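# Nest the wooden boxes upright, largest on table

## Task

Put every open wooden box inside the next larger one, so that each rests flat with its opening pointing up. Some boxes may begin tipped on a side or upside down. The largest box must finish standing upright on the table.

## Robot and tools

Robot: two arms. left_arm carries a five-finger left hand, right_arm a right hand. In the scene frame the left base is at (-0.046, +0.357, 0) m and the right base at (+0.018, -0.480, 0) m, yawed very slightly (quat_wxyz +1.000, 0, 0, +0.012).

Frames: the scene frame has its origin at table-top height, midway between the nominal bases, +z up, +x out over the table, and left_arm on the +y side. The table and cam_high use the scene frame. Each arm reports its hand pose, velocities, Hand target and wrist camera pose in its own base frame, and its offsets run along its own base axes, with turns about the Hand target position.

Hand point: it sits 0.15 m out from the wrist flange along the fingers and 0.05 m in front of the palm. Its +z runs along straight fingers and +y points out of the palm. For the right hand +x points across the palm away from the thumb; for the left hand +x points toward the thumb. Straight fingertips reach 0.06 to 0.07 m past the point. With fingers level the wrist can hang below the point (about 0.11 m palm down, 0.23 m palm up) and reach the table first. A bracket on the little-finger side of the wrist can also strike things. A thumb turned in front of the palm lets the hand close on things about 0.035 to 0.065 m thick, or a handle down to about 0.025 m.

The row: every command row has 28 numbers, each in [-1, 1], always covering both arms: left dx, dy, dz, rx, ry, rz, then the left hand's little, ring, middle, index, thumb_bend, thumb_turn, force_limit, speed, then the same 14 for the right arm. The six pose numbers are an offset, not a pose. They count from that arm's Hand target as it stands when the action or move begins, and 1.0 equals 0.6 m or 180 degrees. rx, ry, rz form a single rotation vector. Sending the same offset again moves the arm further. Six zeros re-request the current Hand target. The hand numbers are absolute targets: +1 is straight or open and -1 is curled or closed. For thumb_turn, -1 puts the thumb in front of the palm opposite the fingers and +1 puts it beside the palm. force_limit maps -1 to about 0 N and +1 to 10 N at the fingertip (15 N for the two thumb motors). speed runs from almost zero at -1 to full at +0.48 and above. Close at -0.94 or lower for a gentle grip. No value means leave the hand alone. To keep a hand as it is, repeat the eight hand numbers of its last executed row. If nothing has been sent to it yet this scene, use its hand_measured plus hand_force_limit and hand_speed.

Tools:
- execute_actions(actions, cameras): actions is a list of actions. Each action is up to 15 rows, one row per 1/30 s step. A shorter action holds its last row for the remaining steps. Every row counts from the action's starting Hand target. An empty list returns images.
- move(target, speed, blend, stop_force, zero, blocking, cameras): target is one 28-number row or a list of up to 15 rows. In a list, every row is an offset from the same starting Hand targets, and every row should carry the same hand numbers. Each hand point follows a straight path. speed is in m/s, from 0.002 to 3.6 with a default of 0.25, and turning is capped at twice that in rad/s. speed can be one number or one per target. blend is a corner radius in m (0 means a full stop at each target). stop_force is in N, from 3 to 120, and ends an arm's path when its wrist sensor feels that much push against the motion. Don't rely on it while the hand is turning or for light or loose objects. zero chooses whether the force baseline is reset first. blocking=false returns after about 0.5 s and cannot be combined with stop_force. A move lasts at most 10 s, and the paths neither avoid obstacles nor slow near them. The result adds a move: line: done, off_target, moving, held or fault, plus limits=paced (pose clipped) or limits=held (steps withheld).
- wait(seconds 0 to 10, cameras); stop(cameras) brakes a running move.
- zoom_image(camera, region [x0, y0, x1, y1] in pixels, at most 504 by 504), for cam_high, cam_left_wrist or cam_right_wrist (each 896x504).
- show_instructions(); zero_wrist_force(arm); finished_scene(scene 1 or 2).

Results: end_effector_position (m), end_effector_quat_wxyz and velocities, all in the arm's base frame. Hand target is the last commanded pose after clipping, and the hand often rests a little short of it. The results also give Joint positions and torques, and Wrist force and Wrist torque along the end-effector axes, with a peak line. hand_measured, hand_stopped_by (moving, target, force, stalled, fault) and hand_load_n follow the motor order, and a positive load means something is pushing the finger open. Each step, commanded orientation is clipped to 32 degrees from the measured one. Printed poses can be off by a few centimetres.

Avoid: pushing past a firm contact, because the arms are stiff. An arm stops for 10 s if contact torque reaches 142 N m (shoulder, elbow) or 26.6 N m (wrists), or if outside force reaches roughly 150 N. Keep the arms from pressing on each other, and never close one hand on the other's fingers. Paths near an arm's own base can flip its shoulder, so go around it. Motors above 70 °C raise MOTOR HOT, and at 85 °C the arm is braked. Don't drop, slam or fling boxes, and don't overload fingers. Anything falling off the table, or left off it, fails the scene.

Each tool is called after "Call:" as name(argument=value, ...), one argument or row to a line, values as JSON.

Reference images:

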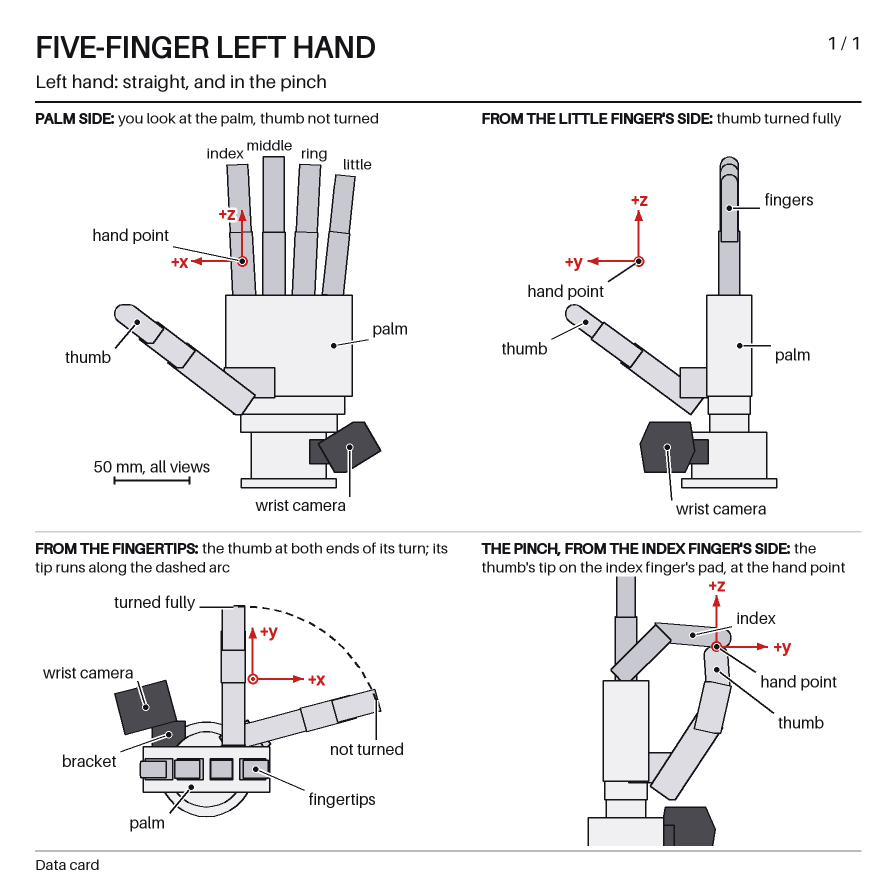

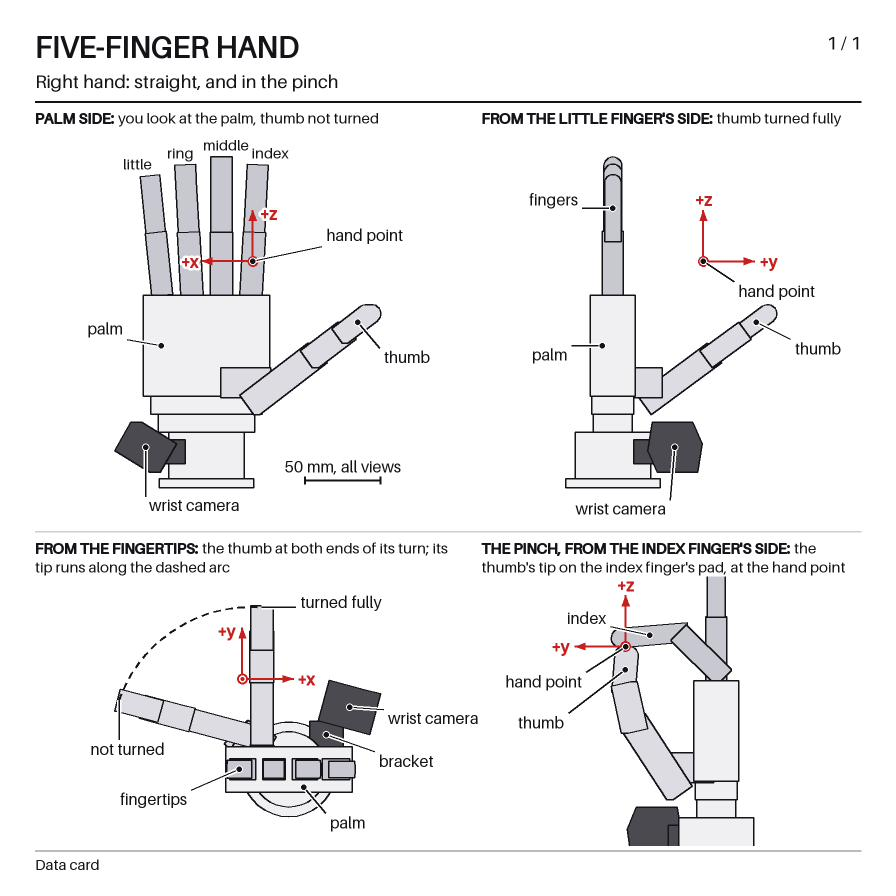

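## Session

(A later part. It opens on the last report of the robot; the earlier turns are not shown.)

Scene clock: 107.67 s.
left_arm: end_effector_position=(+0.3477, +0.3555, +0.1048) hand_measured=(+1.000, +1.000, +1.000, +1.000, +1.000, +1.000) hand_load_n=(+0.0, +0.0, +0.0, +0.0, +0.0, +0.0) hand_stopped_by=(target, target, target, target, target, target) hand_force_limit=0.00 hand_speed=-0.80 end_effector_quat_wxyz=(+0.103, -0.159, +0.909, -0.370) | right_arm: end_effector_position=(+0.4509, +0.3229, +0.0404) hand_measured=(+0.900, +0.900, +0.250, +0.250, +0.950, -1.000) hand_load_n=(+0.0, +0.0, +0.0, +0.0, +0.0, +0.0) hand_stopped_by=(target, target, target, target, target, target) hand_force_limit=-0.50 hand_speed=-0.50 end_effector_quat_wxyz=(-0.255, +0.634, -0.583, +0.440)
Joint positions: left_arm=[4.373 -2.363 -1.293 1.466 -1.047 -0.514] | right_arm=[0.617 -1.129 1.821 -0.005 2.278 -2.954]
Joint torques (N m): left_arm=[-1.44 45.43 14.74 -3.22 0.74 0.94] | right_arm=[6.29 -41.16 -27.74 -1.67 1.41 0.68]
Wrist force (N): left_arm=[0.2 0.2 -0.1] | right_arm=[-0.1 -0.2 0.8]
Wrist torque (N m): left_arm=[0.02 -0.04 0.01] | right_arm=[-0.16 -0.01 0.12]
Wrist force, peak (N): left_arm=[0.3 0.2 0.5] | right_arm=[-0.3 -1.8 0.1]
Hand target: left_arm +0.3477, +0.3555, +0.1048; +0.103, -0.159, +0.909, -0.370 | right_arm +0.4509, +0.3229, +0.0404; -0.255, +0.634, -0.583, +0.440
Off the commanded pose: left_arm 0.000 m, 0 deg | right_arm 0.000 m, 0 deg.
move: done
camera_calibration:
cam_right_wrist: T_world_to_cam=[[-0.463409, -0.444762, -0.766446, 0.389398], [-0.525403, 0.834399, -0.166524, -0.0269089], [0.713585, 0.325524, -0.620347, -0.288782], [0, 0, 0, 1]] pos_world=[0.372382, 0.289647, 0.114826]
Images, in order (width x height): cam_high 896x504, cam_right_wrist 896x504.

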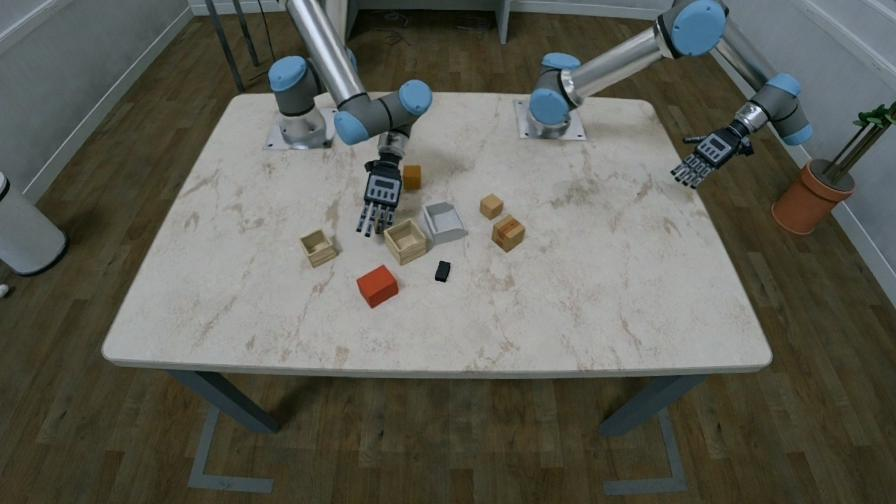

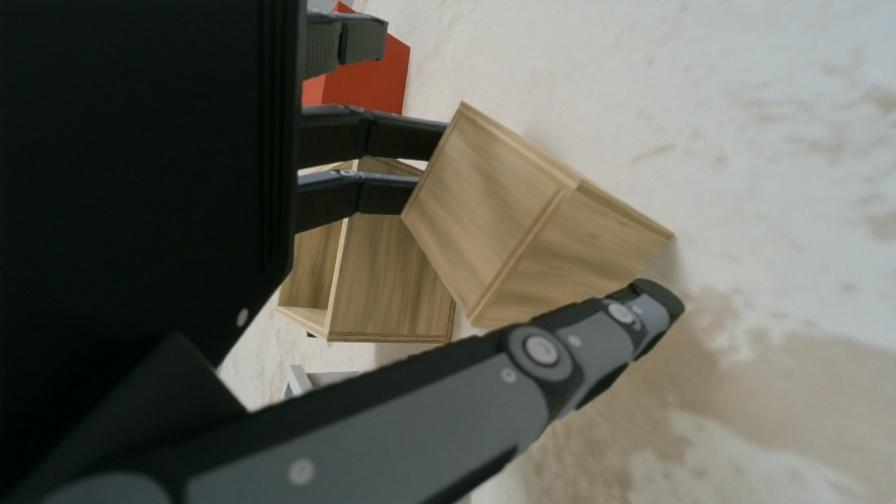

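Call:
move(
  target=[
    [0,0,0,0,0,0,1,1,1,1,1,1,0,-0.8,0,0,0,0,0,0,0.9,0.9,-0.2,-0.2,0.5,-1,-0.6,-0.9],
  ],
)

Call:
move(
  target=[
    [0,0,0,0,0,0,1,1,1,1,1,1,0,-0.8,-0.1167,-0.0667,0,0,0,0,0.9,0.9,-0.2,-0.2,0.5,-1,-0.6,-0.9],
  ],
  speed=0.08,
  cameras=["cam_right_wrist","cam_high"],
)

Scene clock: 110.43 s.
left_arm: end_effector_position=(+0.3477, +0.3555, +0.1048) hand_measured=(+1.000, +1.000, +1.000, +1.000, +1.000, +1.000) hand_load_n=(+0.0, +0.0, +0.0, +0.0, +0.0, +0.0) hand_stopped_by=(target, target, target, target, target, target) hand_force_limit=0.00 hand_speed=-0.80 end_effector_quat_wxyz=(+0.103, -0.159, +0.909, -0.370) | right_arm: end_effector_position=(+0.4509, +0.3229, +0.0404) hand_measured=(+0.900, +0.900, +0.056, +0.038, +0.852, -1.000) hand_load_n=(+0.0, +0.0, +0.5, +4.0, +5.5, -1.5) hand_stopped_by=(target, target, force, force, force, target) hand_force_limit=-0.60 hand_speed=-0.90 end_effector_quat_wxyz=(-0.255, +0.634, -0.583, +0.440)
Joint positions: left_arm=[4.373 -2.363 -1.293 1.466 -1.047 -0.514] | right_arm=[0.617 -1.129 1.821 -0.005 2.278 -2.954]
Joint torques (N m): left_arm=[-0.89 46.14 13.96 -3.48 0.56 1.04] | right_arm=[8.07 -39.04 -25.93 -1.13 2.31 2.09]
Wrist force (N): left_arm=[0.0 0.3 -0.1] | right_arm=[-0.4 -1.3 0.3]
Wrist torque (N m): left_arm=[0.05 -0.01 -0.01] | right_arm=[-0.27 0.04 0.06]
Wrist force, peak (N): left_arm=[0.5 0.1 0.2] | right_arm=[-0.4 -1.6 0.7]
Hand target: left_arm +0.3477, +0.3555, +0.1048; +0.103, -0.159, +0.909, -0.370 | right_arm +0.4509, +0.3229, +0.0404; -0.255, +0.634, -0.583, +0.440
Off the commanded pose: left_arm 0.000 m, 0 deg | right_arm 0.000 m, 0 deg.
move: done

Scene clock: 111.87 s.
left_arm: end_effector_position=(+0.3477, +0.3555, +0.1048) hand_measured=(+1.000, +1.000, +1.000, +1.000, +1.000, +1.000) hand_load_n=(+0.0, +0.0, +0.0, +0.0, +0.0, +0.0) hand_stopped_by=(target, target, target, target, target, target) hand_force_limit=0.00 hand_speed=-0.80 end_effector_quat_wxyz=(+0.103, -0.159, +0.909, -0.370) | right_arm: end_effector_position=(+0.3808, +0.2829, +0.0404) hand_measured=(+0.900, +0.900, +0.056, +0.038, +0.852, -1.000) hand_load_n=(+0.0, +0.0, +0.5, +4.0, +5.5, -1.5) hand_stopped_by=(target, target, force, force, force, target) hand_force_limit=-0.60 hand_speed=-0.90 end_effector_quat_wxyz=(-0.255, +0.634, -0.583, +0.440)
Joint positions: left_arm=[4.373 -2.363 -1.293 1.466 -1.047 -0.514] | right_arm=[0.641 -1.27 2.039 -0.069 2.296 -2.935]
Joint torques (N m): left_arm=[-1.28 45.54 14.34 -3.41 0.67 0.97] | right_arm=[-11.3 -23.65 -21.75 2.95 -1.23 -2.07]
Wrist force (N): left_arm=[0.4 0.3 0.2] | right_arm=[-0.8 -0.4 1.0]
Wrist torque (N m): left_arm=[0.02 -0.05 0.01] | right_arm=[-0.23 0.07 -0.12]
Wrist force, peak (N): left_arm=[0.3 0.4 -0.2] | right_arm=[-0.8 -0.9 1.4]
Hand target: left_arm +0.3477, +0.3555, +0.1048; +0.103, -0.159, +0.909, -0.370 | right_arm +0.3809, +0.2829, +0.0404; -0.255, +0.634, -0.583, +0.440
Off the commanded pose: left_arm 0.000 m, 0 deg | right_arm 0.000 m, 0 deg.
move: done
camera_calibration:
cam_right_wrist: T_world_to_cam=[[-0.46329, -0.444706, -0.76655, 0.339129], [-0.525413, 0.834395, -0.166515, -0.0304444], [0.713655, 0.325611, -0.620221, -0.225828], [0, 0, 0, 1]] pos_world=[0.302282, 0.249747, 0.114827]
Images, in order (width x height): cam_high 896x504, cam_right_wrist 896x504.

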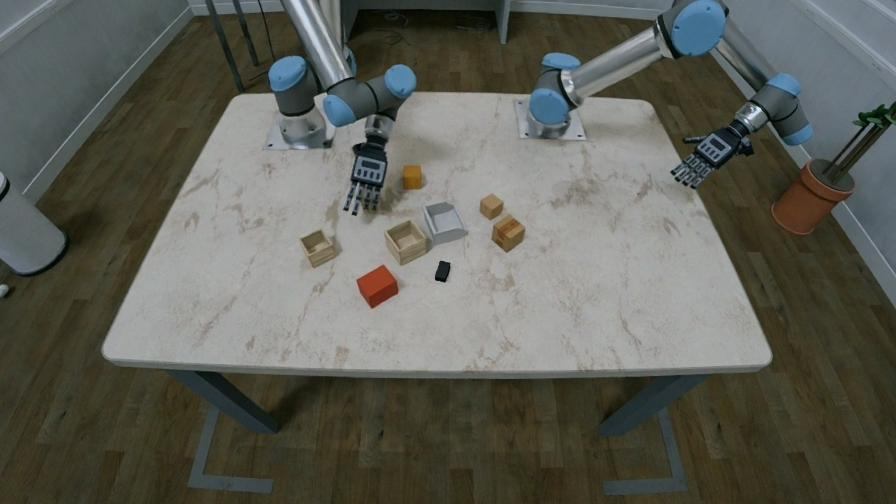

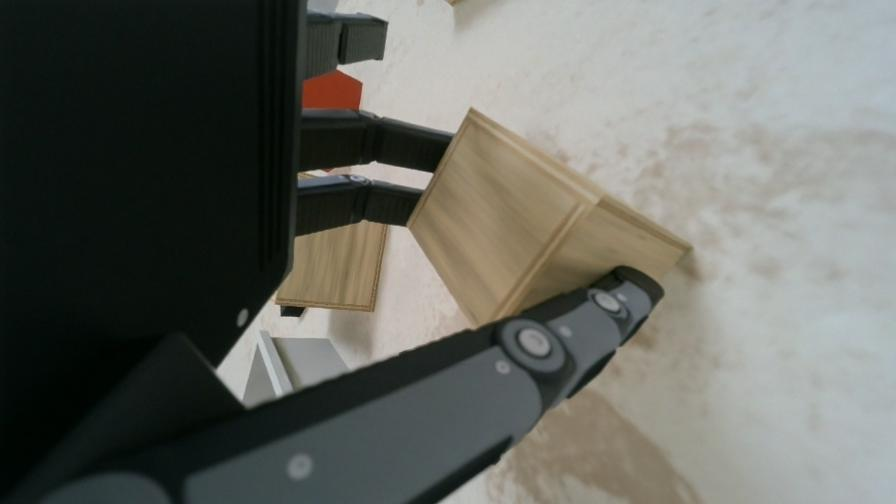

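Call:
move(
  target=[
    [0,0,0,0,0,0,1,1,1,1,1,1,0,-0.8,0,0,0,0,0,0,0.9,0.9,0.3,0.3,0.97,-1,-0.6,-0.6],
    [0,0,0,0,0,0,1,1,1,1,1,1,0,-0.8,-0.0045,0.003,-0.0207,-0.194,0.0136,0,0.9,0.9,0.3,0.3,0.97,-1,-0.6,-0.6],
  ],
  speed=0.15,
  cameras=["cam_right_wrist","cam_high"],
)

Call:
zoom_image(
  camera="cam_high",
  region=[330, 160, 430, 260],
)

Scene clock: 117.23 s.
left_arm: end_effector_position=(+0.3477, +0.3555, +0.1048) hand_measured=(+1.000, +1.000, +1.000, +1.000, +1.000, +1.000) hand_load_n=(+0.0, +0.0, +0.0, +0.0, +0.0, +0.0) hand_stopped_by=(target, target, target, target, target, target) hand_force_limit=0.00 hand_speed=-0.80 end_effector_quat_wxyz=(+0.103, -0.159, +0.909, -0.370) | right_arm: end_effector_position=(+0.3782, +0.2848, +0.0280) hand_measured=(+0.900, +0.900, +0.300, +0.300, +0.970, -1.000) hand_load_n=(+0.0, +0.0, +0.0, +0.0, +0.0, +0.0) hand_stopped_by=(target, target, target, target, target, target) hand_force_limit=-0.60 hand_speed=-0.60 end_effector_quat_wxyz=(-0.041, +0.690, -0.429, +0.581)
Joint positions: left_arm=[4.373 -2.363 -1.293 1.466 -1.047 -0.514] | right_arm=[0.826 -0.95 1.755 0.118 2.727 -3.206]
Joint torques (N m): left_arm=[-0.79 45.18 13.93 -3.62 0.46 0.85] | right_arm=[-10.23 -45.54 0 -0.61 0.05 1.32]
Wrist force (N): left_arm=[0.0 0.1 0.2] | right_arm=[-1.1 -0.5 0.2]
Wrist torque (N m): left_arm=[0.01 0.01 0.00] | right_arm=[-0.16 0.18 -0.15]
Wrist force, peak (N): left_arm=[0.3 0.5 -0.1] | right_arm=[-1.3 -0.8 0.4]
Hand target: left_arm +0.3477, +0.3555, +0.1048; +0.103, -0.159, +0.909, -0.370 | right_arm +0.3782, +0.2847, +0.0280; -0.041, +0.690, -0.429, +0.581
Off the commanded pose: left_arm 0.000 m, 0 deg | right_arm 0.000 m, 0 deg.
move: done
camera_calibration:
cam_right_wrist: T_world_to_cam=[[-0.488054, -0.797413, -0.354875, 0.427508], [-0.542177, 0.595609, -0.592701, 0.0508736], [0.683994, -0.0968647, -0.723028, -0.0978419], [0, 0, 0, 1]] pos_world=[0.303153, 0.301122, 0.111122]
Images, in order (width x height): cam_high 896x504, cam_right_wrist 896x504.

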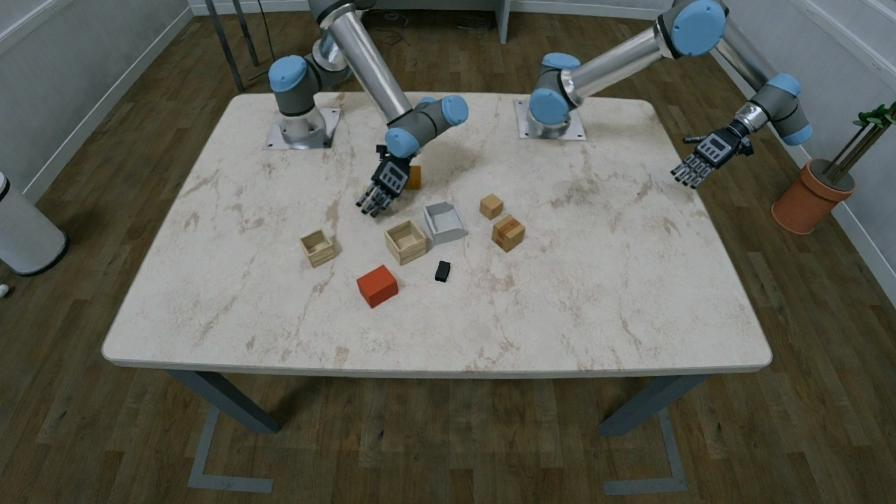

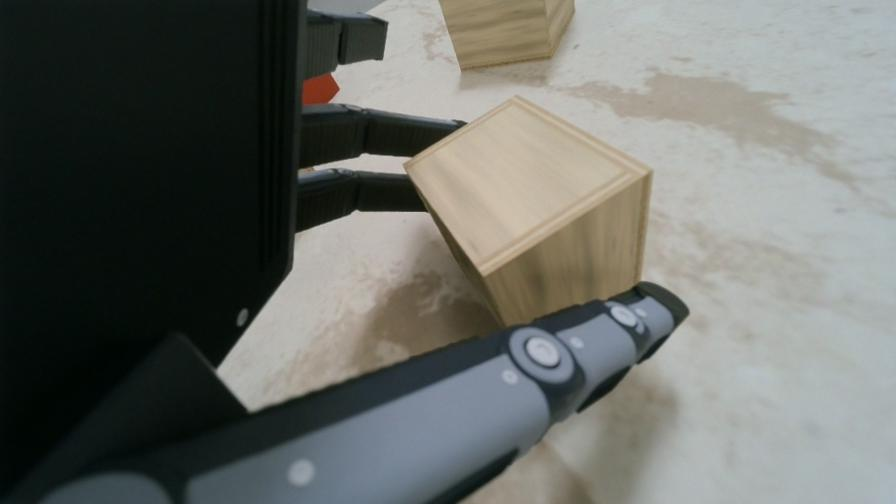

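Scaled by 5.040 from the camera's 896x504 image, which has a finer 1280x720 frame.

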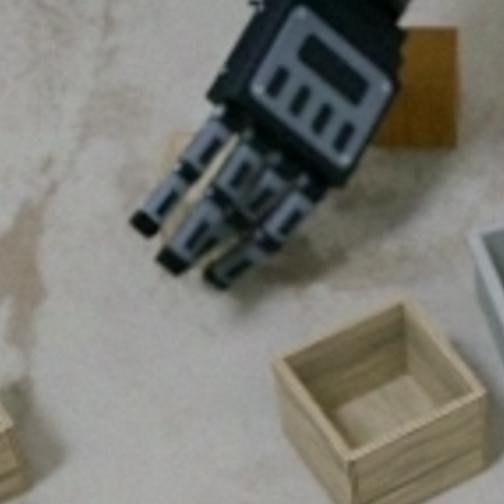

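Call:
move(
  target=[
    [0,0,0,0,0,0,1,1,1,1,1,1,0,-0.8,0,0,0,0,0,0,0.9,0.9,0.18,0.18,0.8,-1,-0.6,-0.6],
    [0,0,0,0,0,0,1,1,1,1,1,1,0,-0.8,0,0,0,0,0,0,0.9,0.9,-0.2,-0.2,0.5,-1,-0.55,-0.93],
  ],
  cameras=["cam_right_wrist"],
)

Scene clock: 119.53 s.
left_arm: end_effector_position=(+0.3477, +0.3555, +0.1048) hand_measured=(+1.000, +1.000, +1.000, +1.000, +1.000, +1.000) hand_load_n=(+0.0, +0.0, +0.0, +0.0, +0.0, -0.5) hand_stopped_by=(target, target, target, target, target, target) hand_force_limit=0.00 hand_speed=-0.80 end_effector_quat_wxyz=(+0.103, -0.159, +0.909, -0.370) | right_arm: end_effector_position=(+0.3782, +0.2847, +0.0279) hand_measured=(+0.900, +0.900, +0.110, +0.108, +0.766, -1.000) hand_load_n=(+0.0, +0.0, +3.5, +2.0, +6.0, +0.0) hand_stopped_by=(target, target, force, force, force, target) hand_force_limit=-0.55 hand_speed=-0.93 end_effector_quat_wxyz=(-0.041, +0.690, -0.429, +0.581)
Joint positions: left_arm=[4.373 -2.363 -1.293 1.466 -1.047 -0.514] | right_arm=[0.826 -0.95 1.755 0.117 2.727 -3.207]
Joint torques (N m): left_arm=[-1.34 46.06 15.66 -3.52 0.59 1.02] | right_arm=[-9.83 -51.81 -2.38 -0.31 2.67 -2.36]
Wrist force (N): left_arm=[0.4 0.1 0.1] | right_arm=[-0.9 -0.8 0.3]
Wrist torque (N m): left_arm=[0.01 -0.06 0.02] | right_arm=[-0.22 0.12 -0.14]
Wrist force, peak (N): left_arm=[0.4 0.0 0.2] | right_arm=[-1.1 -0.6 0.4]
Hand target: left_arm +0.3477, +0.3555, +0.1048; +0.103, -0.159, +0.909, -0.370 | right_arm +0.3782, +0.2847, +0.0280; -0.041, +0.690, -0.429, +0.581
Off the commanded pose: left_arm 0.000 m, 0 deg | right_arm 0.000 m, 0 deg.
move: done
camera_calibration:
cam_right_wrist: T_world_to_cam=[[-0.488143, -0.797419, -0.354739, 0.427522], [-0.542113, 0.595568, -0.5928, 0.0508775], [0.683981, -0.0970624, -0.723014, -0.0977798], [0, 0, 0, 1]] pos_world=[0.303153, 0.301122, 0.111122]
Images, in order (width x height): cam_right_wrist 896x504.

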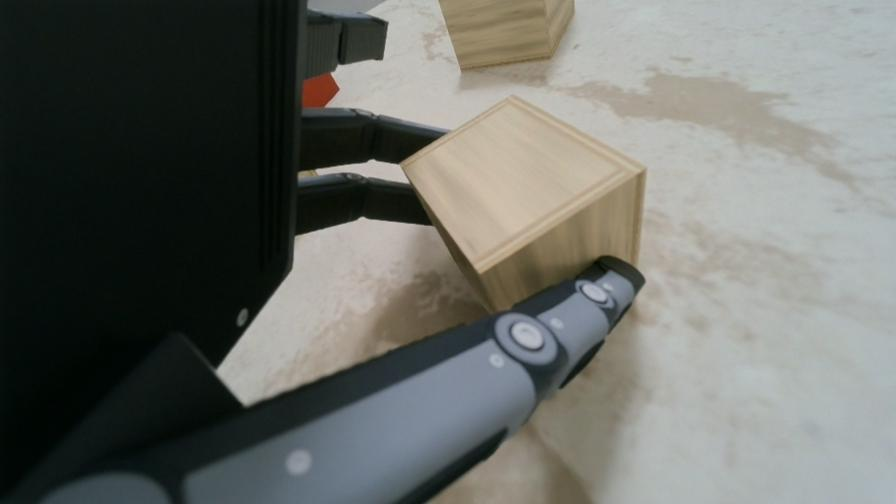

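Call:
move(
  target=[
    [0,0,0,0,0,0,1,1,1,1,1,1,0,-0.8,0,0,0.1,0,0,0,0.9,0.9,-0.2,-0.2,0.5,-1,-0.55,-0.93],
    [0,0,0,0,0,0,1,1,1,1,1,1,0,-0.8,0.1197,-0.1078,0.18,0.491,0.1318,0.1648,0.9,0.9,-0.2,-0.2,0.5,-1,-0.55,-0.93],
  ],
  speed=[0.12,0.25],
  cameras=["cam_right_wrist","cam_high"],
)

Call:
zoom_image(
  camera="cam_high",
  region=[280, 140, 440, 280],
)

Scene clock: 128.77 s.
left_arm: end_effector_position=(+0.3477, +0.3555, +0.1048) hand_measured=(+1.000, +1.000, +1.000, +1.000, +1.000, +1.000) hand_load_n=(+0.0, +0.0, +0.0, +0.0, +0.0, +0.0) hand_stopped_by=(target, target, target, target, target, target) hand_force_limit=0.00 hand_speed=-0.80 end_effector_quat_wxyz=(+0.103, -0.159, +0.909, -0.370) | right_arm: end_effector_position=(+0.4501, +0.2200, +0.1360) hand_measured=(+0.900, +0.900, +0.110, +0.108, +0.766, -1.000) hand_load_n=(+0.0, +0.0, +3.5, +2.0, +6.0, -1.0) hand_stopped_by=(target, target, force, force, force, target) hand_force_limit=-0.55 hand_speed=-0.93 end_effector_quat_wxyz=(-0.554, +0.638, -0.533, -0.041)
Joint positions: left_arm=[4.373 -2.363 -1.293 1.466 -1.047 -0.514] | right_arm=[-0.362 -1.239 1.963 0.291 0.467 -3.336]
Joint torques (N m): left_arm=[-1.56 46.4 14.7 -3.41 0.58 0.89] | right_arm=[2.6 -24.49 -1.22 -0.21 -3.58 2.41]
Wrist force (N): left_arm=[0.4 0.0 0.2] | right_arm=[0.2 -0.1 0.5]
Wrist torque (N m): left_arm=[-0.01 -0.06 0.03] | right_arm=[-0.07 -0.05 -0.09]
Wrist force, peak (N): left_arm=[0.4 0.3 0.3] | right_arm=[-2.0 0.3 0.9]
Hand target: left_arm +0.3477, +0.3555, +0.1048; +0.103, -0.159, +0.909, -0.370 | right_arm +0.4500, +0.2200, +0.1360; -0.554, +0.638, -0.533, -0.041
Off the commanded pose: left_arm 0.000 m, 0 deg | right_arm 0.000 m, 0 deg.
move: done
camera_calibration:
cam_right_wrist: T_world_to_cam=[[-0.557698, 0.0540919, -0.82828, 0.357647], [-0.813057, 0.165247, 0.55824, 0.252505], [0.167067, 0.984768, -0.0481783, -0.172217], [0, 0, 0, 1]] pos_world=[0.433532, 0.108522, 0.146977]
Images, in order (width x height): cam_high 896x504, cam_right_wrist 896x504.

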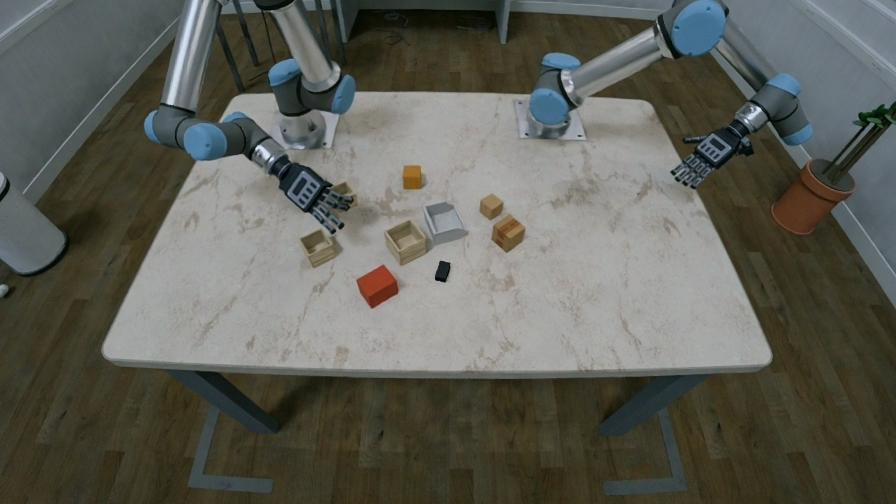

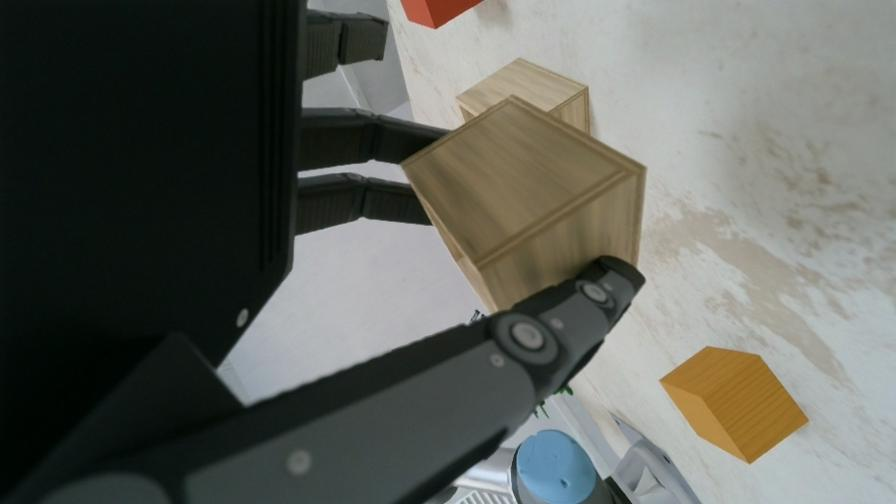

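Scaled by 3.150 from the camera's 896x504 image, which has a finer 1280x720 frame.

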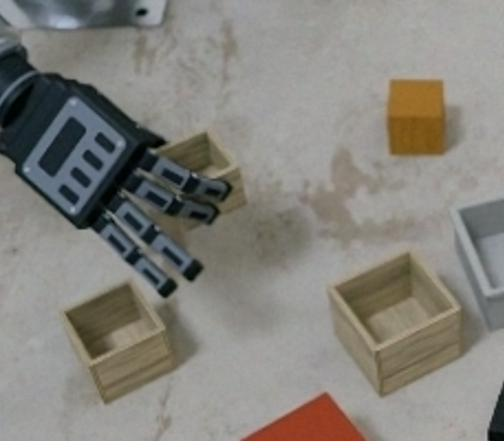

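Call:
move(
  target=[
    [0,0,0,0,0,0,1,1,1,1,1,1,0,-0.8,0,0,-0.125,0,0,0,0.9,0.9,-0.2,-0.2,0.5,-1,-0.55,-0.93],
  ],
  speed=0.12,
  cameras=["cam_high"],
)

Call:
zoom_image(
  camera="cam_high",
  region=[290, 170, 390, 260],
)

Call:
move(
  target=[
    [0,0,0,0,0,0,1,1,1,1,1,1,0,-0.8,0,0,-0.055,0,0,0,0.9,0.9,-0.2,-0.2,0.5,-1,-0.55,-0.93],
  ],
  speed=0.02,
  stop_force=3,
  cameras=["cam_right_wrist","cam_high"],
)

Call:
zoom_image(
  camera="cam_high",
  region=[290, 170, 390, 260],
)

Scene clock: 130.73 s.
left_arm: end_effector_position=(+0.3477, +0.3555, +0.1048) hand_measured=(+1.000, +1.000, +1.000, +1.000, +1.000, +1.000) hand_load_n=(+0.0, +0.0, +0.0, +0.0, +0.0, +0.0) hand_stopped_by=(target, target, target, target, target, target) hand_force_limit=0.00 hand_speed=-0.80 end_effector_quat_wxyz=(+0.103, -0.159, +0.909, -0.370) | right_arm: end_effector_position=(+0.4499, +0.2200, +0.0610) hand_measured=(+0.900, +0.900, +0.110, +0.108, +0.766, -1.000) hand_load_n=(+0.0, +0.0, +3.5, +2.0, +6.0, -0.5) hand_stopped_by=(target, target, force, force, force, target) hand_force_limit=-0.55 hand_speed=-0.93 end_effector_quat_wxyz=(-0.554, +0.638, -0.533, -0.041)
Joint positions: left_arm=[4.373 -2.363 -1.293 1.466 -1.047 -0.514] | right_arm=[-0.362 -1.097 2.015 0.099 0.467 -3.335]
Joint torques (N m): left_arm=[0.07 46.39 13.55 -3.27 0.47 0.91] | right_arm=[9.36 -28.23 -22.6 1.33 0.43 -0.23]
Wrist force (N): left_arm=[0.1 0.3 0.1] | right_arm=[0.6 0.1 0.8]
Wrist torque (N m): left_arm=[0.03 -0.02 0.00] | right_arm=[-0.08 -0.13 -0.08]
Wrist force, peak (N): left_arm=[0.2 0.5 0.2] | right_arm=[-0.4 -1.2 0.0]
Hand target: left_arm +0.3477, +0.3555, +0.1048; +0.103, -0.159, +0.909, -0.370 | right_arm +0.4500, +0.2200, +0.0610; -0.554, +0.638, -0.533, -0.041
Off the commanded pose: left_arm 0.000 m, 0 deg | right_arm 0.000 m, 0 deg.
move: done
Images, in order (width x height): cam_high 896x504.

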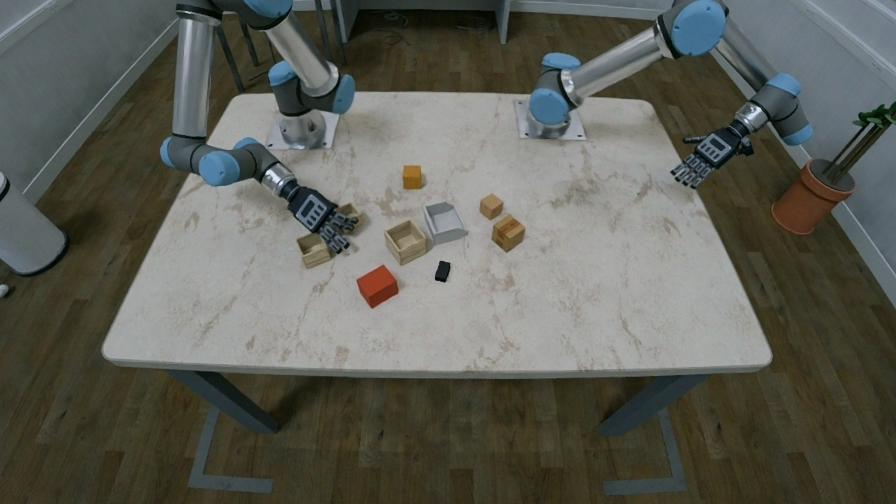

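Scaled by 5.040 from the camera's 896x504 image, which has a finer 1280x720 frame.

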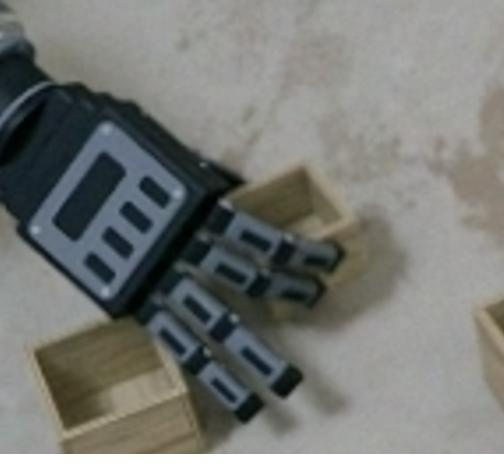

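Scene clock: 131.90 s.
left_arm: end_effector_position=(+0.3477, +0.3555, +0.1048) hand_measured=(+1.000, +1.000, +1.000, +1.000, +1.000, +1.000) hand_load_n=(+0.0, +0.0, +0.0, +0.0, +0.0, +0.0) hand_stopped_by=(target, target, target, target, target, target) hand_force_limit=0.00 hand_speed=-0.80 end_effector_quat_wxyz=(+0.103, -0.159, +0.909, -0.370) | right_arm: end_effector_position=(+0.4502, +0.2199, +0.0590) hand_measured=(+0.900, +0.900, +0.110, +0.108, +0.766, -1.000) hand_load_n=(+0.0, +0.0, +3.5, +2.0, +6.5, -0.5) hand_stopped_by=(target, target, force, force, force, target) hand_force_limit=-0.55 hand_speed=-0.93 end_effector_quat_wxyz=(-0.554, +0.638, -0.533, -0.041)
Joint positions: left_arm=[4.373 -2.363 -1.293 1.466 -1.047 -0.514] | right_arm=[-0.362 -1.093 2.015 0.093 0.467 -3.336]
Joint torques (N m): left_arm=[-0.95 47.01 14.17 -3.48 0.6 1] | right_arm=[6.03 -29.65 -22.63 -0.47 0.59 2.32]
Wrist force (N): left_arm=[0.3 0.2 0.1] | right_arm=[0.5 -0.3 0.4]
Wrist torque (N m): left_arm=[0.02 -0.06 0.02] | right_arm=[-0.09 -0.12 -0.09]
Wrist force, peak (N): left_arm=[-0.1 0.5 -0.1] | right_arm=[-5.6 -8.4 -2.3]
Hand target: left_arm +0.3477, +0.3555, +0.1048; +0.103, -0.159, +0.909, -0.370 | right_arm +0.4502, +0.2199, +0.0590; -0.554, +0.638, -0.533, -0.041 (not the last commanded pose)
Off the commanded pose: left_arm 0.000 m, 0 deg | right_arm 0.031 m, 0 deg.
move: contact (right_arm)
camera_calibration:
cam_right_wrist: T_world_to_cam=[[-0.557576, 0.0541795, -0.828356, 0.293869], [-0.81316, 0.165063, 0.558144, 0.295642], [0.166971, 0.984794, -0.0479784, -0.175918], [0, 0, 0, 1]] pos_world=[0.433632, 0.108522, 0.0699768]
Images, in order (width x height): cam_high 896x504, cam_right_wrist 896x504.

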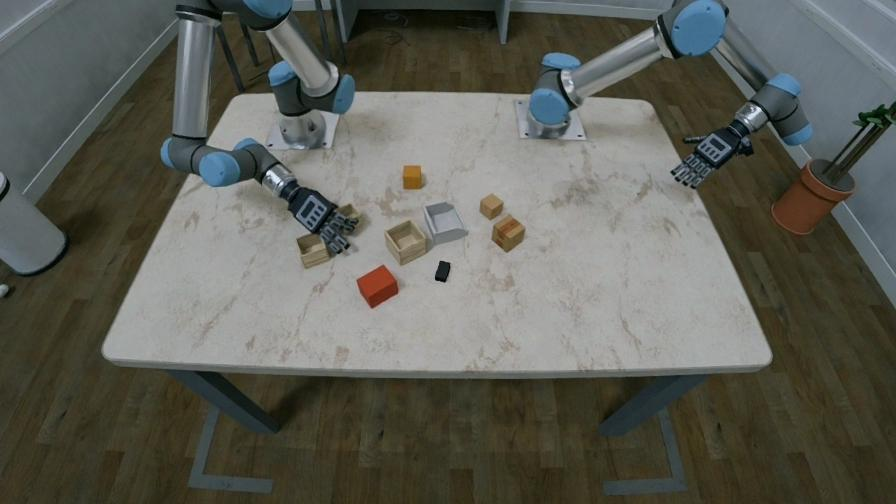

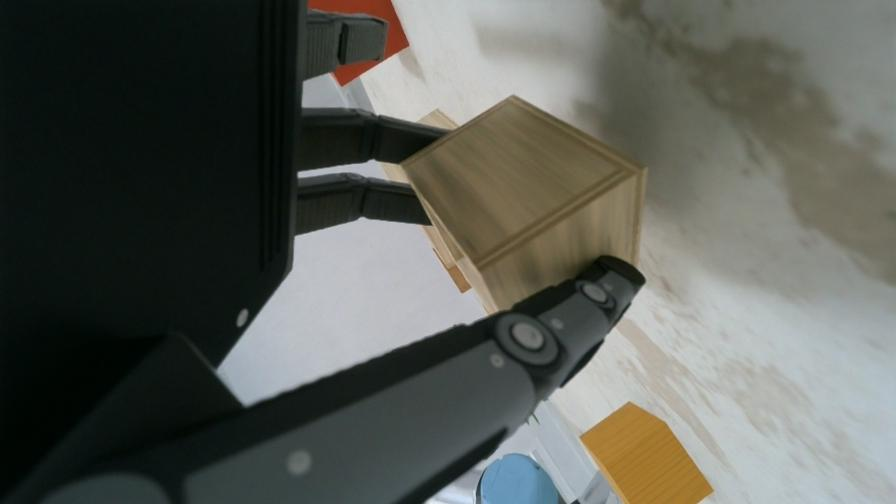

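Scaled by 5.040 from the camera's 896x504 image, which has a finer 1280x720 frame.

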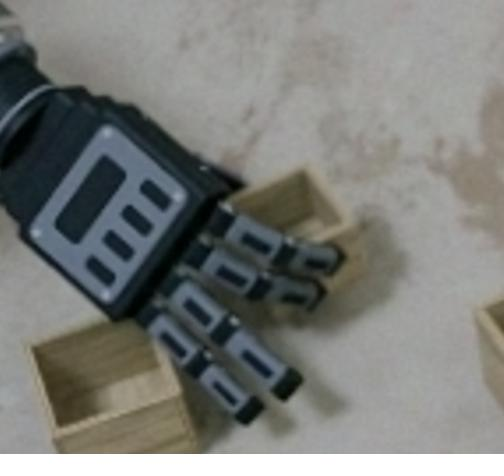

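Call:
move(
  target=[
    [0,0,0,0,0,0,1,1,1,1,1,1,0,-0.8,0,0,0.06,0,0,0,0.9,0.9,-0.2,-0.2,0.5,-1,-0.55,-0.93],
    [0,0,0,0,0,0,1,1,1,1,1,1,0,-0.8,-0.0667,0.09,0.06,0,0,0,0.9,0.9,-0.2,-0.2,0.5,-1,-0.55,-0.93],
    [0,0,0,0,0,0,1,1,1,1,1,1,0,-0.8,-0.0667,0.09,-0.015,0,0,0,0.9,0.9,-0.2,-0.2,0.5,-1,-0.55,-0.93],
  ],
  speed=0.12,
  blend=[0.01,0.02,0],
  cameras=["cam_high"],
)

Call:
zoom_image(
  camera="cam_high",
  region=[290, 150, 390, 260],
)

Call:
move(
  target=[
    [0,0,0,0,0,0,1,1,1,1,1,1,0,-0.8,0,0,-0.05,0,0,0,0.9,0.9,-0.2,-0.2,0.5,-1,-0.55,-0.93],
  ],
  speed=0.02,
  stop_force=3,
  cameras=["cam_right_wrist","cam_high"],
)

Call:
zoom_image(
  camera="cam_high",
  region=[290, 150, 390, 260],
)

Scene clock: 134.80 s.
left_arm: end_effector_position=(+0.3477, +0.3555, +0.1048) hand_measured=(+1.000, +1.000, +1.000, +1.000, +1.000, +1.000) hand_load_n=(+0.0, +0.0, +0.0, +0.0, +0.0, +0.0) hand_stopped_by=(target, target, target, target, target, target) hand_force_limit=0.00 hand_speed=-0.80 end_effector_quat_wxyz=(+0.103, -0.159, +0.909, -0.370) | right_arm: end_effector_position=(+0.4101, +0.2739, +0.0500) hand_measured=(+0.900, +0.900, +0.110, +0.108, +0.766, -1.000) hand_load_n=(+0.0, +0.0, +3.5, +2.0, +6.0, -1.0) hand_stopped_by=(target, target, force, force, force, target) hand_force_limit=-0.55 hand_speed=-0.93 end_effector_quat_wxyz=(-0.554, +0.638, -0.533, -0.041)
Joint positions: left_arm=[4.373 -2.363 -1.293 1.466 -1.047 -0.514] | right_arm=[-0.241 -1.181 2.15 -0.129 0.54 -3.135]
Joint torques (N m): left_arm=[-0.57 45.41 14.55 -3.55 0.42 1.04] | right_arm=[8.43 -22.81 -23.04 0.33 -3.35 0.81]
Wrist force (N): left_arm=[0.1 0.0 -0.1] | right_arm=[0.8 -0.3 0.7]
Wrist torque (N m): left_arm=[0.00 -0.02 0.01] | right_arm=[-0.14 -0.16 -0.11]
Wrist force, peak (N): left_arm=[0.4 0.5 0.2] | right_arm=[1.4 1.0 1.2]
Hand target: left_arm +0.3477, +0.3555, +0.1048; +0.103, -0.159, +0.909, -0.370 | right_arm +0.4101, +0.2739, +0.0500; -0.554, +0.638, -0.533, -0.041
Off the commanded pose: left_arm 0.000 m, 0 deg | right_arm 0.000 m, 0 deg.
move: done
Images, in order (width x height): cam_high 896x504.

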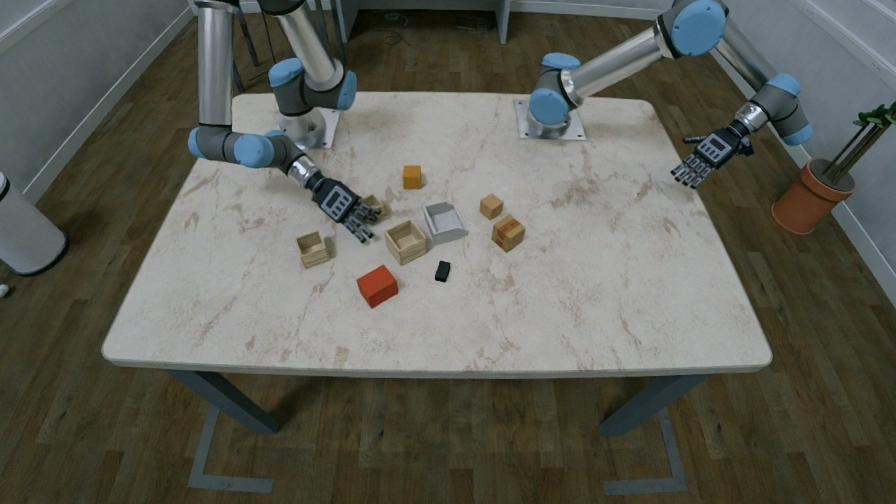

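Scaled by 4.582 from the camera's 896x504 image, which has a finer 1280x720 frame.

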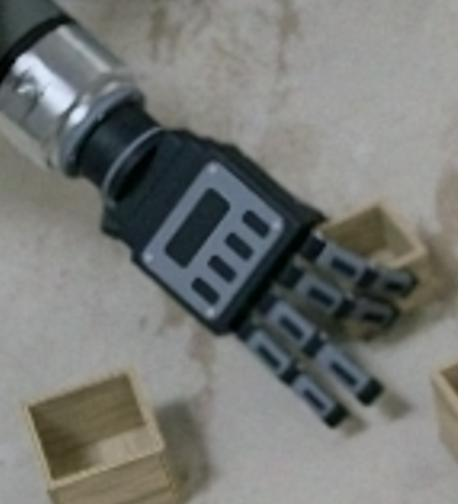

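Scene clock: 136.47 s.
left_arm: end_effector_position=(+0.3477, +0.3555, +0.1048) hand_measured=(+1.000, +1.000, +1.000, +1.000, +1.000, +1.000) hand_load_n=(+0.0, +0.0, +0.0, +0.0, +0.0, +0.0) hand_stopped_by=(target, target, target, target, target, target) hand_force_limit=0.00 hand_speed=-0.80 end_effector_quat_wxyz=(+0.103, -0.159, +0.909, -0.370) | right_arm: end_effector_position=(+0.4101, +0.2739, +0.0386) hand_measured=(+0.900, +0.900, +0.110, +0.108, +0.766, -1.000) hand_load_n=(+0.0, +0.0, +4.5, +0.0, +5.0, +0.5) hand_stopped_by=(target, target, force, force, force, target) hand_force_limit=-0.55 hand_speed=-0.93 end_effector_quat_wxyz=(-0.554, +0.638, -0.533, -0.041)
Joint positions: left_arm=[4.373 -2.363 -1.293 1.466 -1.047 -0.514] | right_arm=[-0.241 -1.154 2.155 -0.161 0.54 -3.135]
Joint torques (N m): left_arm=[-0.54 46.17 14.64 -3.51 0.5 0.99] | right_arm=[6.68 -30.26 -22 -1.01 0.56 -1.73]
Wrist force (N): left_arm=[0.2 0.4 0.0] | right_arm=[0.7 -0.5 0.4]
Wrist torque (N m): left_arm=[0.05 -0.03 0.00] | right_arm=[-0.15 -0.14 -0.10]
Wrist force, peak (N): left_arm=[0.4 0.3 0.1] | right_arm=[-1.4 -3.4 -1.9]
Hand target: left_arm +0.3477, +0.3555, +0.1048; +0.103, -0.159, +0.909, -0.370 | right_arm +0.4101, +0.2739, +0.0386; -0.554, +0.638, -0.533, -0.041 (not the last commanded pose)
Off the commanded pose: left_arm 0.000 m, 0 deg | right_arm 0.019 m, 0 deg.
move: contact (right_arm)
camera_calibration:
cam_right_wrist: T_world_to_cam=[[-0.557579, 0.0541802, -0.828354, 0.251743], [-0.813158, 0.165063, 0.558147, 0.265587], [0.166971, 0.984794, -0.0479785, -0.223397], [0, 0, 0, 1]] pos_world=[0.393632, 0.162522, 0.0495768]
Images, in order (width x height): cam_high 896x504, cam_right_wrist 896x504.

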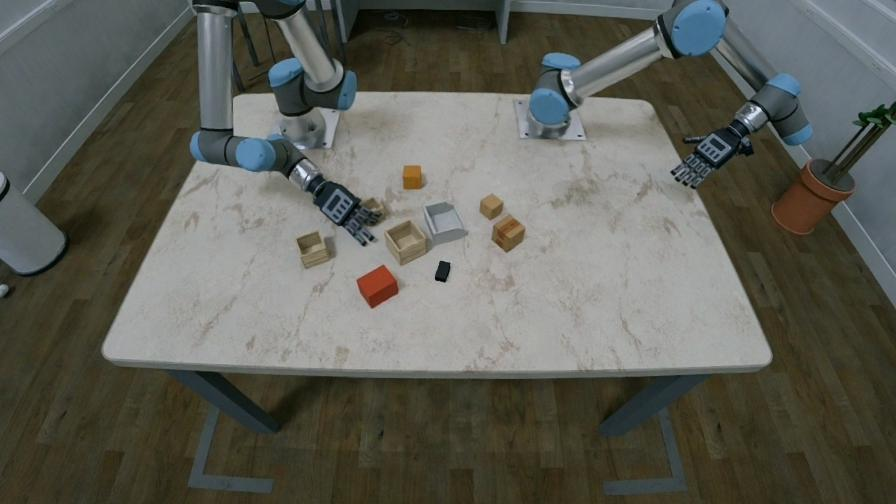

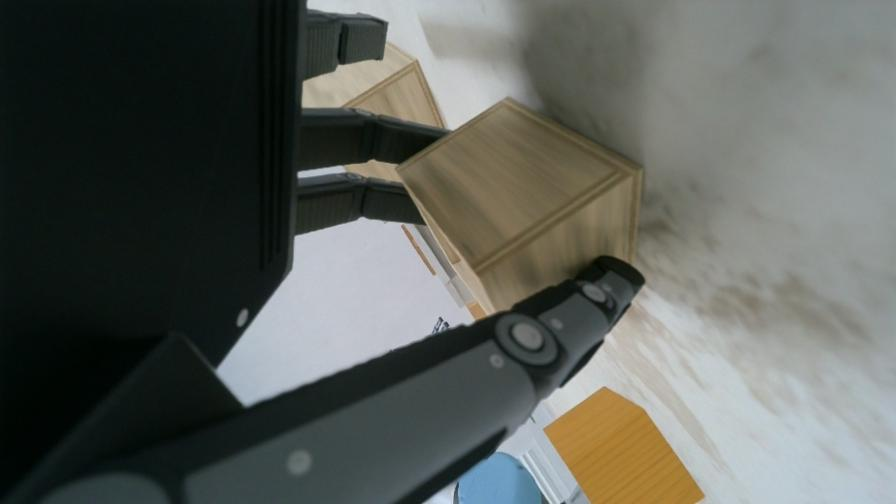

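Scaled by 4.582 from the camera's 896x504 image, which has a finer 1280x720 frame.

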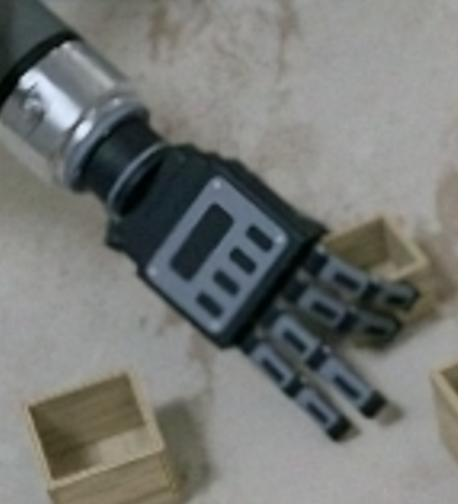

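Call:
move(
  target=[
    [0,0,0,0,0,0,1,1,1,1,1,1,0,-0.8,0,0,0,0,0,0,0.9,0.9,0.35,0.35,0.97,-1,-0.55,-0.6],
    [0,0,0,0,0,0,1,1,1,1,1,1,0,-0.8,0.0359,-0.0533,0.0766,0,0,0,0.9,0.9,0.35,0.35,0.97,-1,-0.55,-0.6],
    [0,0,0,0,0,0,1,1,1,1,1,1,0,-0.8,-0.0135,0.0125,0.14,-0.1842,-0.1243,0,0.9,0.9,0.35,0.35,0.97,-1,-0.55,-0.6],
  ],
  speed=0.2,
  blend=[0,0.02,0],
  cameras=["cam_right_wrist","cam_high"],
)

Call:
zoom_image(
  camera="cam_right_wrist",
  region=[430, 0, 896, 340],
)

Call:
zoom_image(
  camera="cam_high",
  region=[280, 160, 440, 290],
)

Scene clock: 141.37 s.
left_arm: end_effector_position=(+0.3477, +0.3555, +0.1048) hand_measured=(+1.000, +1.000, +1.000, +1.000, +1.000, +1.000) hand_load_n=(+0.0, +0.0, +0.0, +0.0, +0.0, +0.0) hand_stopped_by=(target, target, target, target, target, target) hand_force_limit=0.00 hand_speed=-0.80 end_effector_quat_wxyz=(+0.103, -0.159, +0.909, -0.370) | right_arm: end_effector_position=(+0.4021, +0.2815, +0.1226) hand_measured=(+0.900, +0.900, +0.350, +0.350, +0.970, -1.000) hand_load_n=(+0.0, +0.0, +0.0, +0.0, +0.0, +0.0) hand_stopped_by=(target, target, target, target, target, target) hand_force_limit=-0.55 hand_speed=-0.60 end_effector_quat_wxyz=(-0.442, +0.765, -0.406, +0.235)
Joint positions: left_arm=[4.373 -2.363 -1.293 1.466 -1.047 -0.514] | right_arm=[0.067 -1.582 2.132 0.039 1.12 -3.424]
Joint torques (N m): left_arm=[-1.09 44.99 14.54 -3.39 0.49 1.17] | right_arm=[6.21 -10.66 -24.63 2.01 1.23 1.46]
Wrist force (N): left_arm=[0.1 0.2 -0.2] | right_arm=[-0.3 -1.0 0.6]
Wrist torque (N m): left_arm=[0.03 -0.02 0.00] | right_arm=[-0.23 -0.01 -0.15]
Wrist force, peak (N): left_arm=[0.4 0.3 0.3] | right_arm=[0.8 1.2 1.0]
Hand target: left_arm +0.3477, +0.3555, +0.1048; +0.103, -0.159, +0.909, -0.370 | right_arm +0.4020, +0.2814, +0.1226; -0.442, +0.765, -0.406, +0.235
Off the commanded pose: left_arm 0.000 m, 0 deg | right_arm 0.000 m, 0 deg.
move: done
camera_calibration:
cam_right_wrist: T_world_to_cam=[[-0.212911, -0.456232, -0.864015, 0.32586], [-0.936448, 0.347616, 0.0472055, 0.271807], [0.278809, 0.819155, -0.501249, -0.168159], [0, 0, 0, 1]] pos_world=[0.370796, 0.191931, 0.184427]
Images, in order (width x height): cam_high 896x504, cam_right_wrist 896x504.

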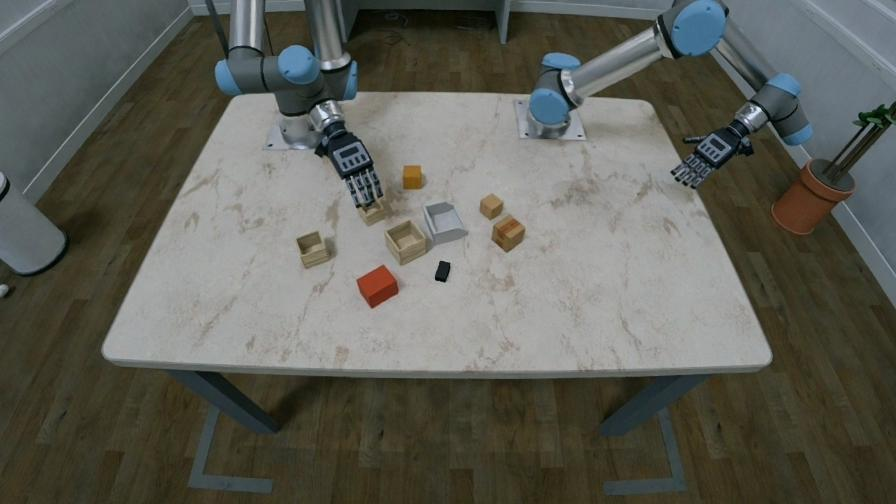

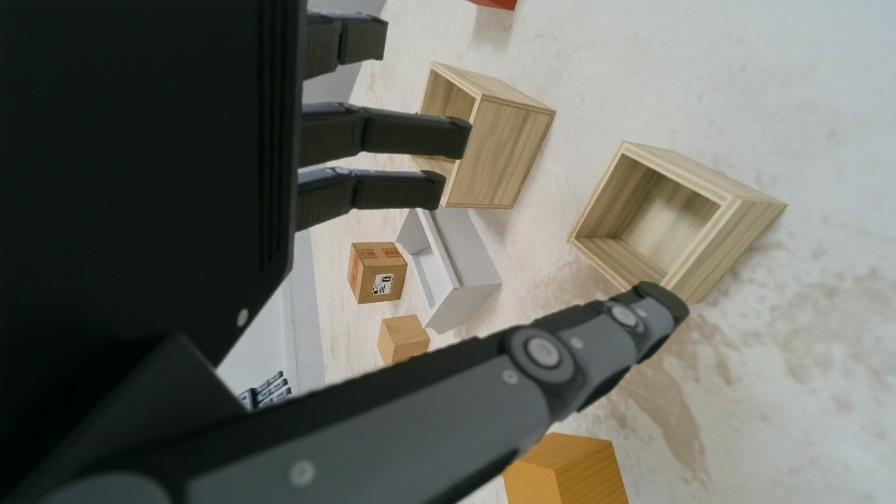

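Scaled by 1.082 from the camera's 896x504 image, which has a finer 1280x720 frame.

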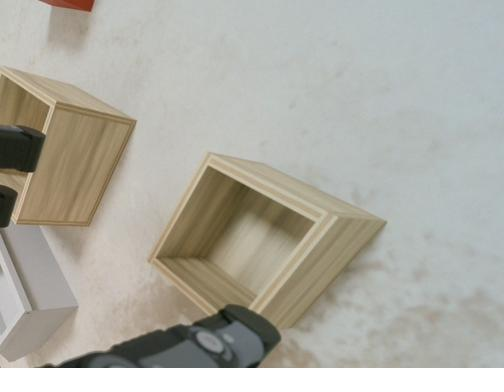

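Scaled by 3.150 from the camera's 896x504 image, which has a finer 1280x720 frame.

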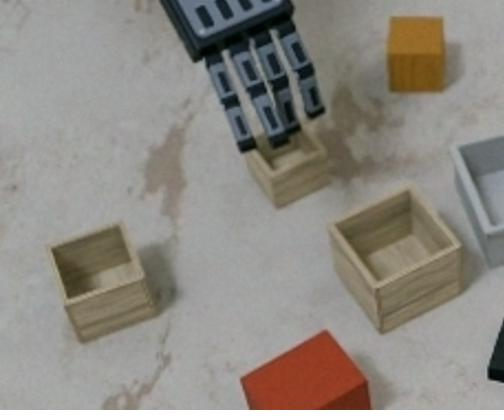

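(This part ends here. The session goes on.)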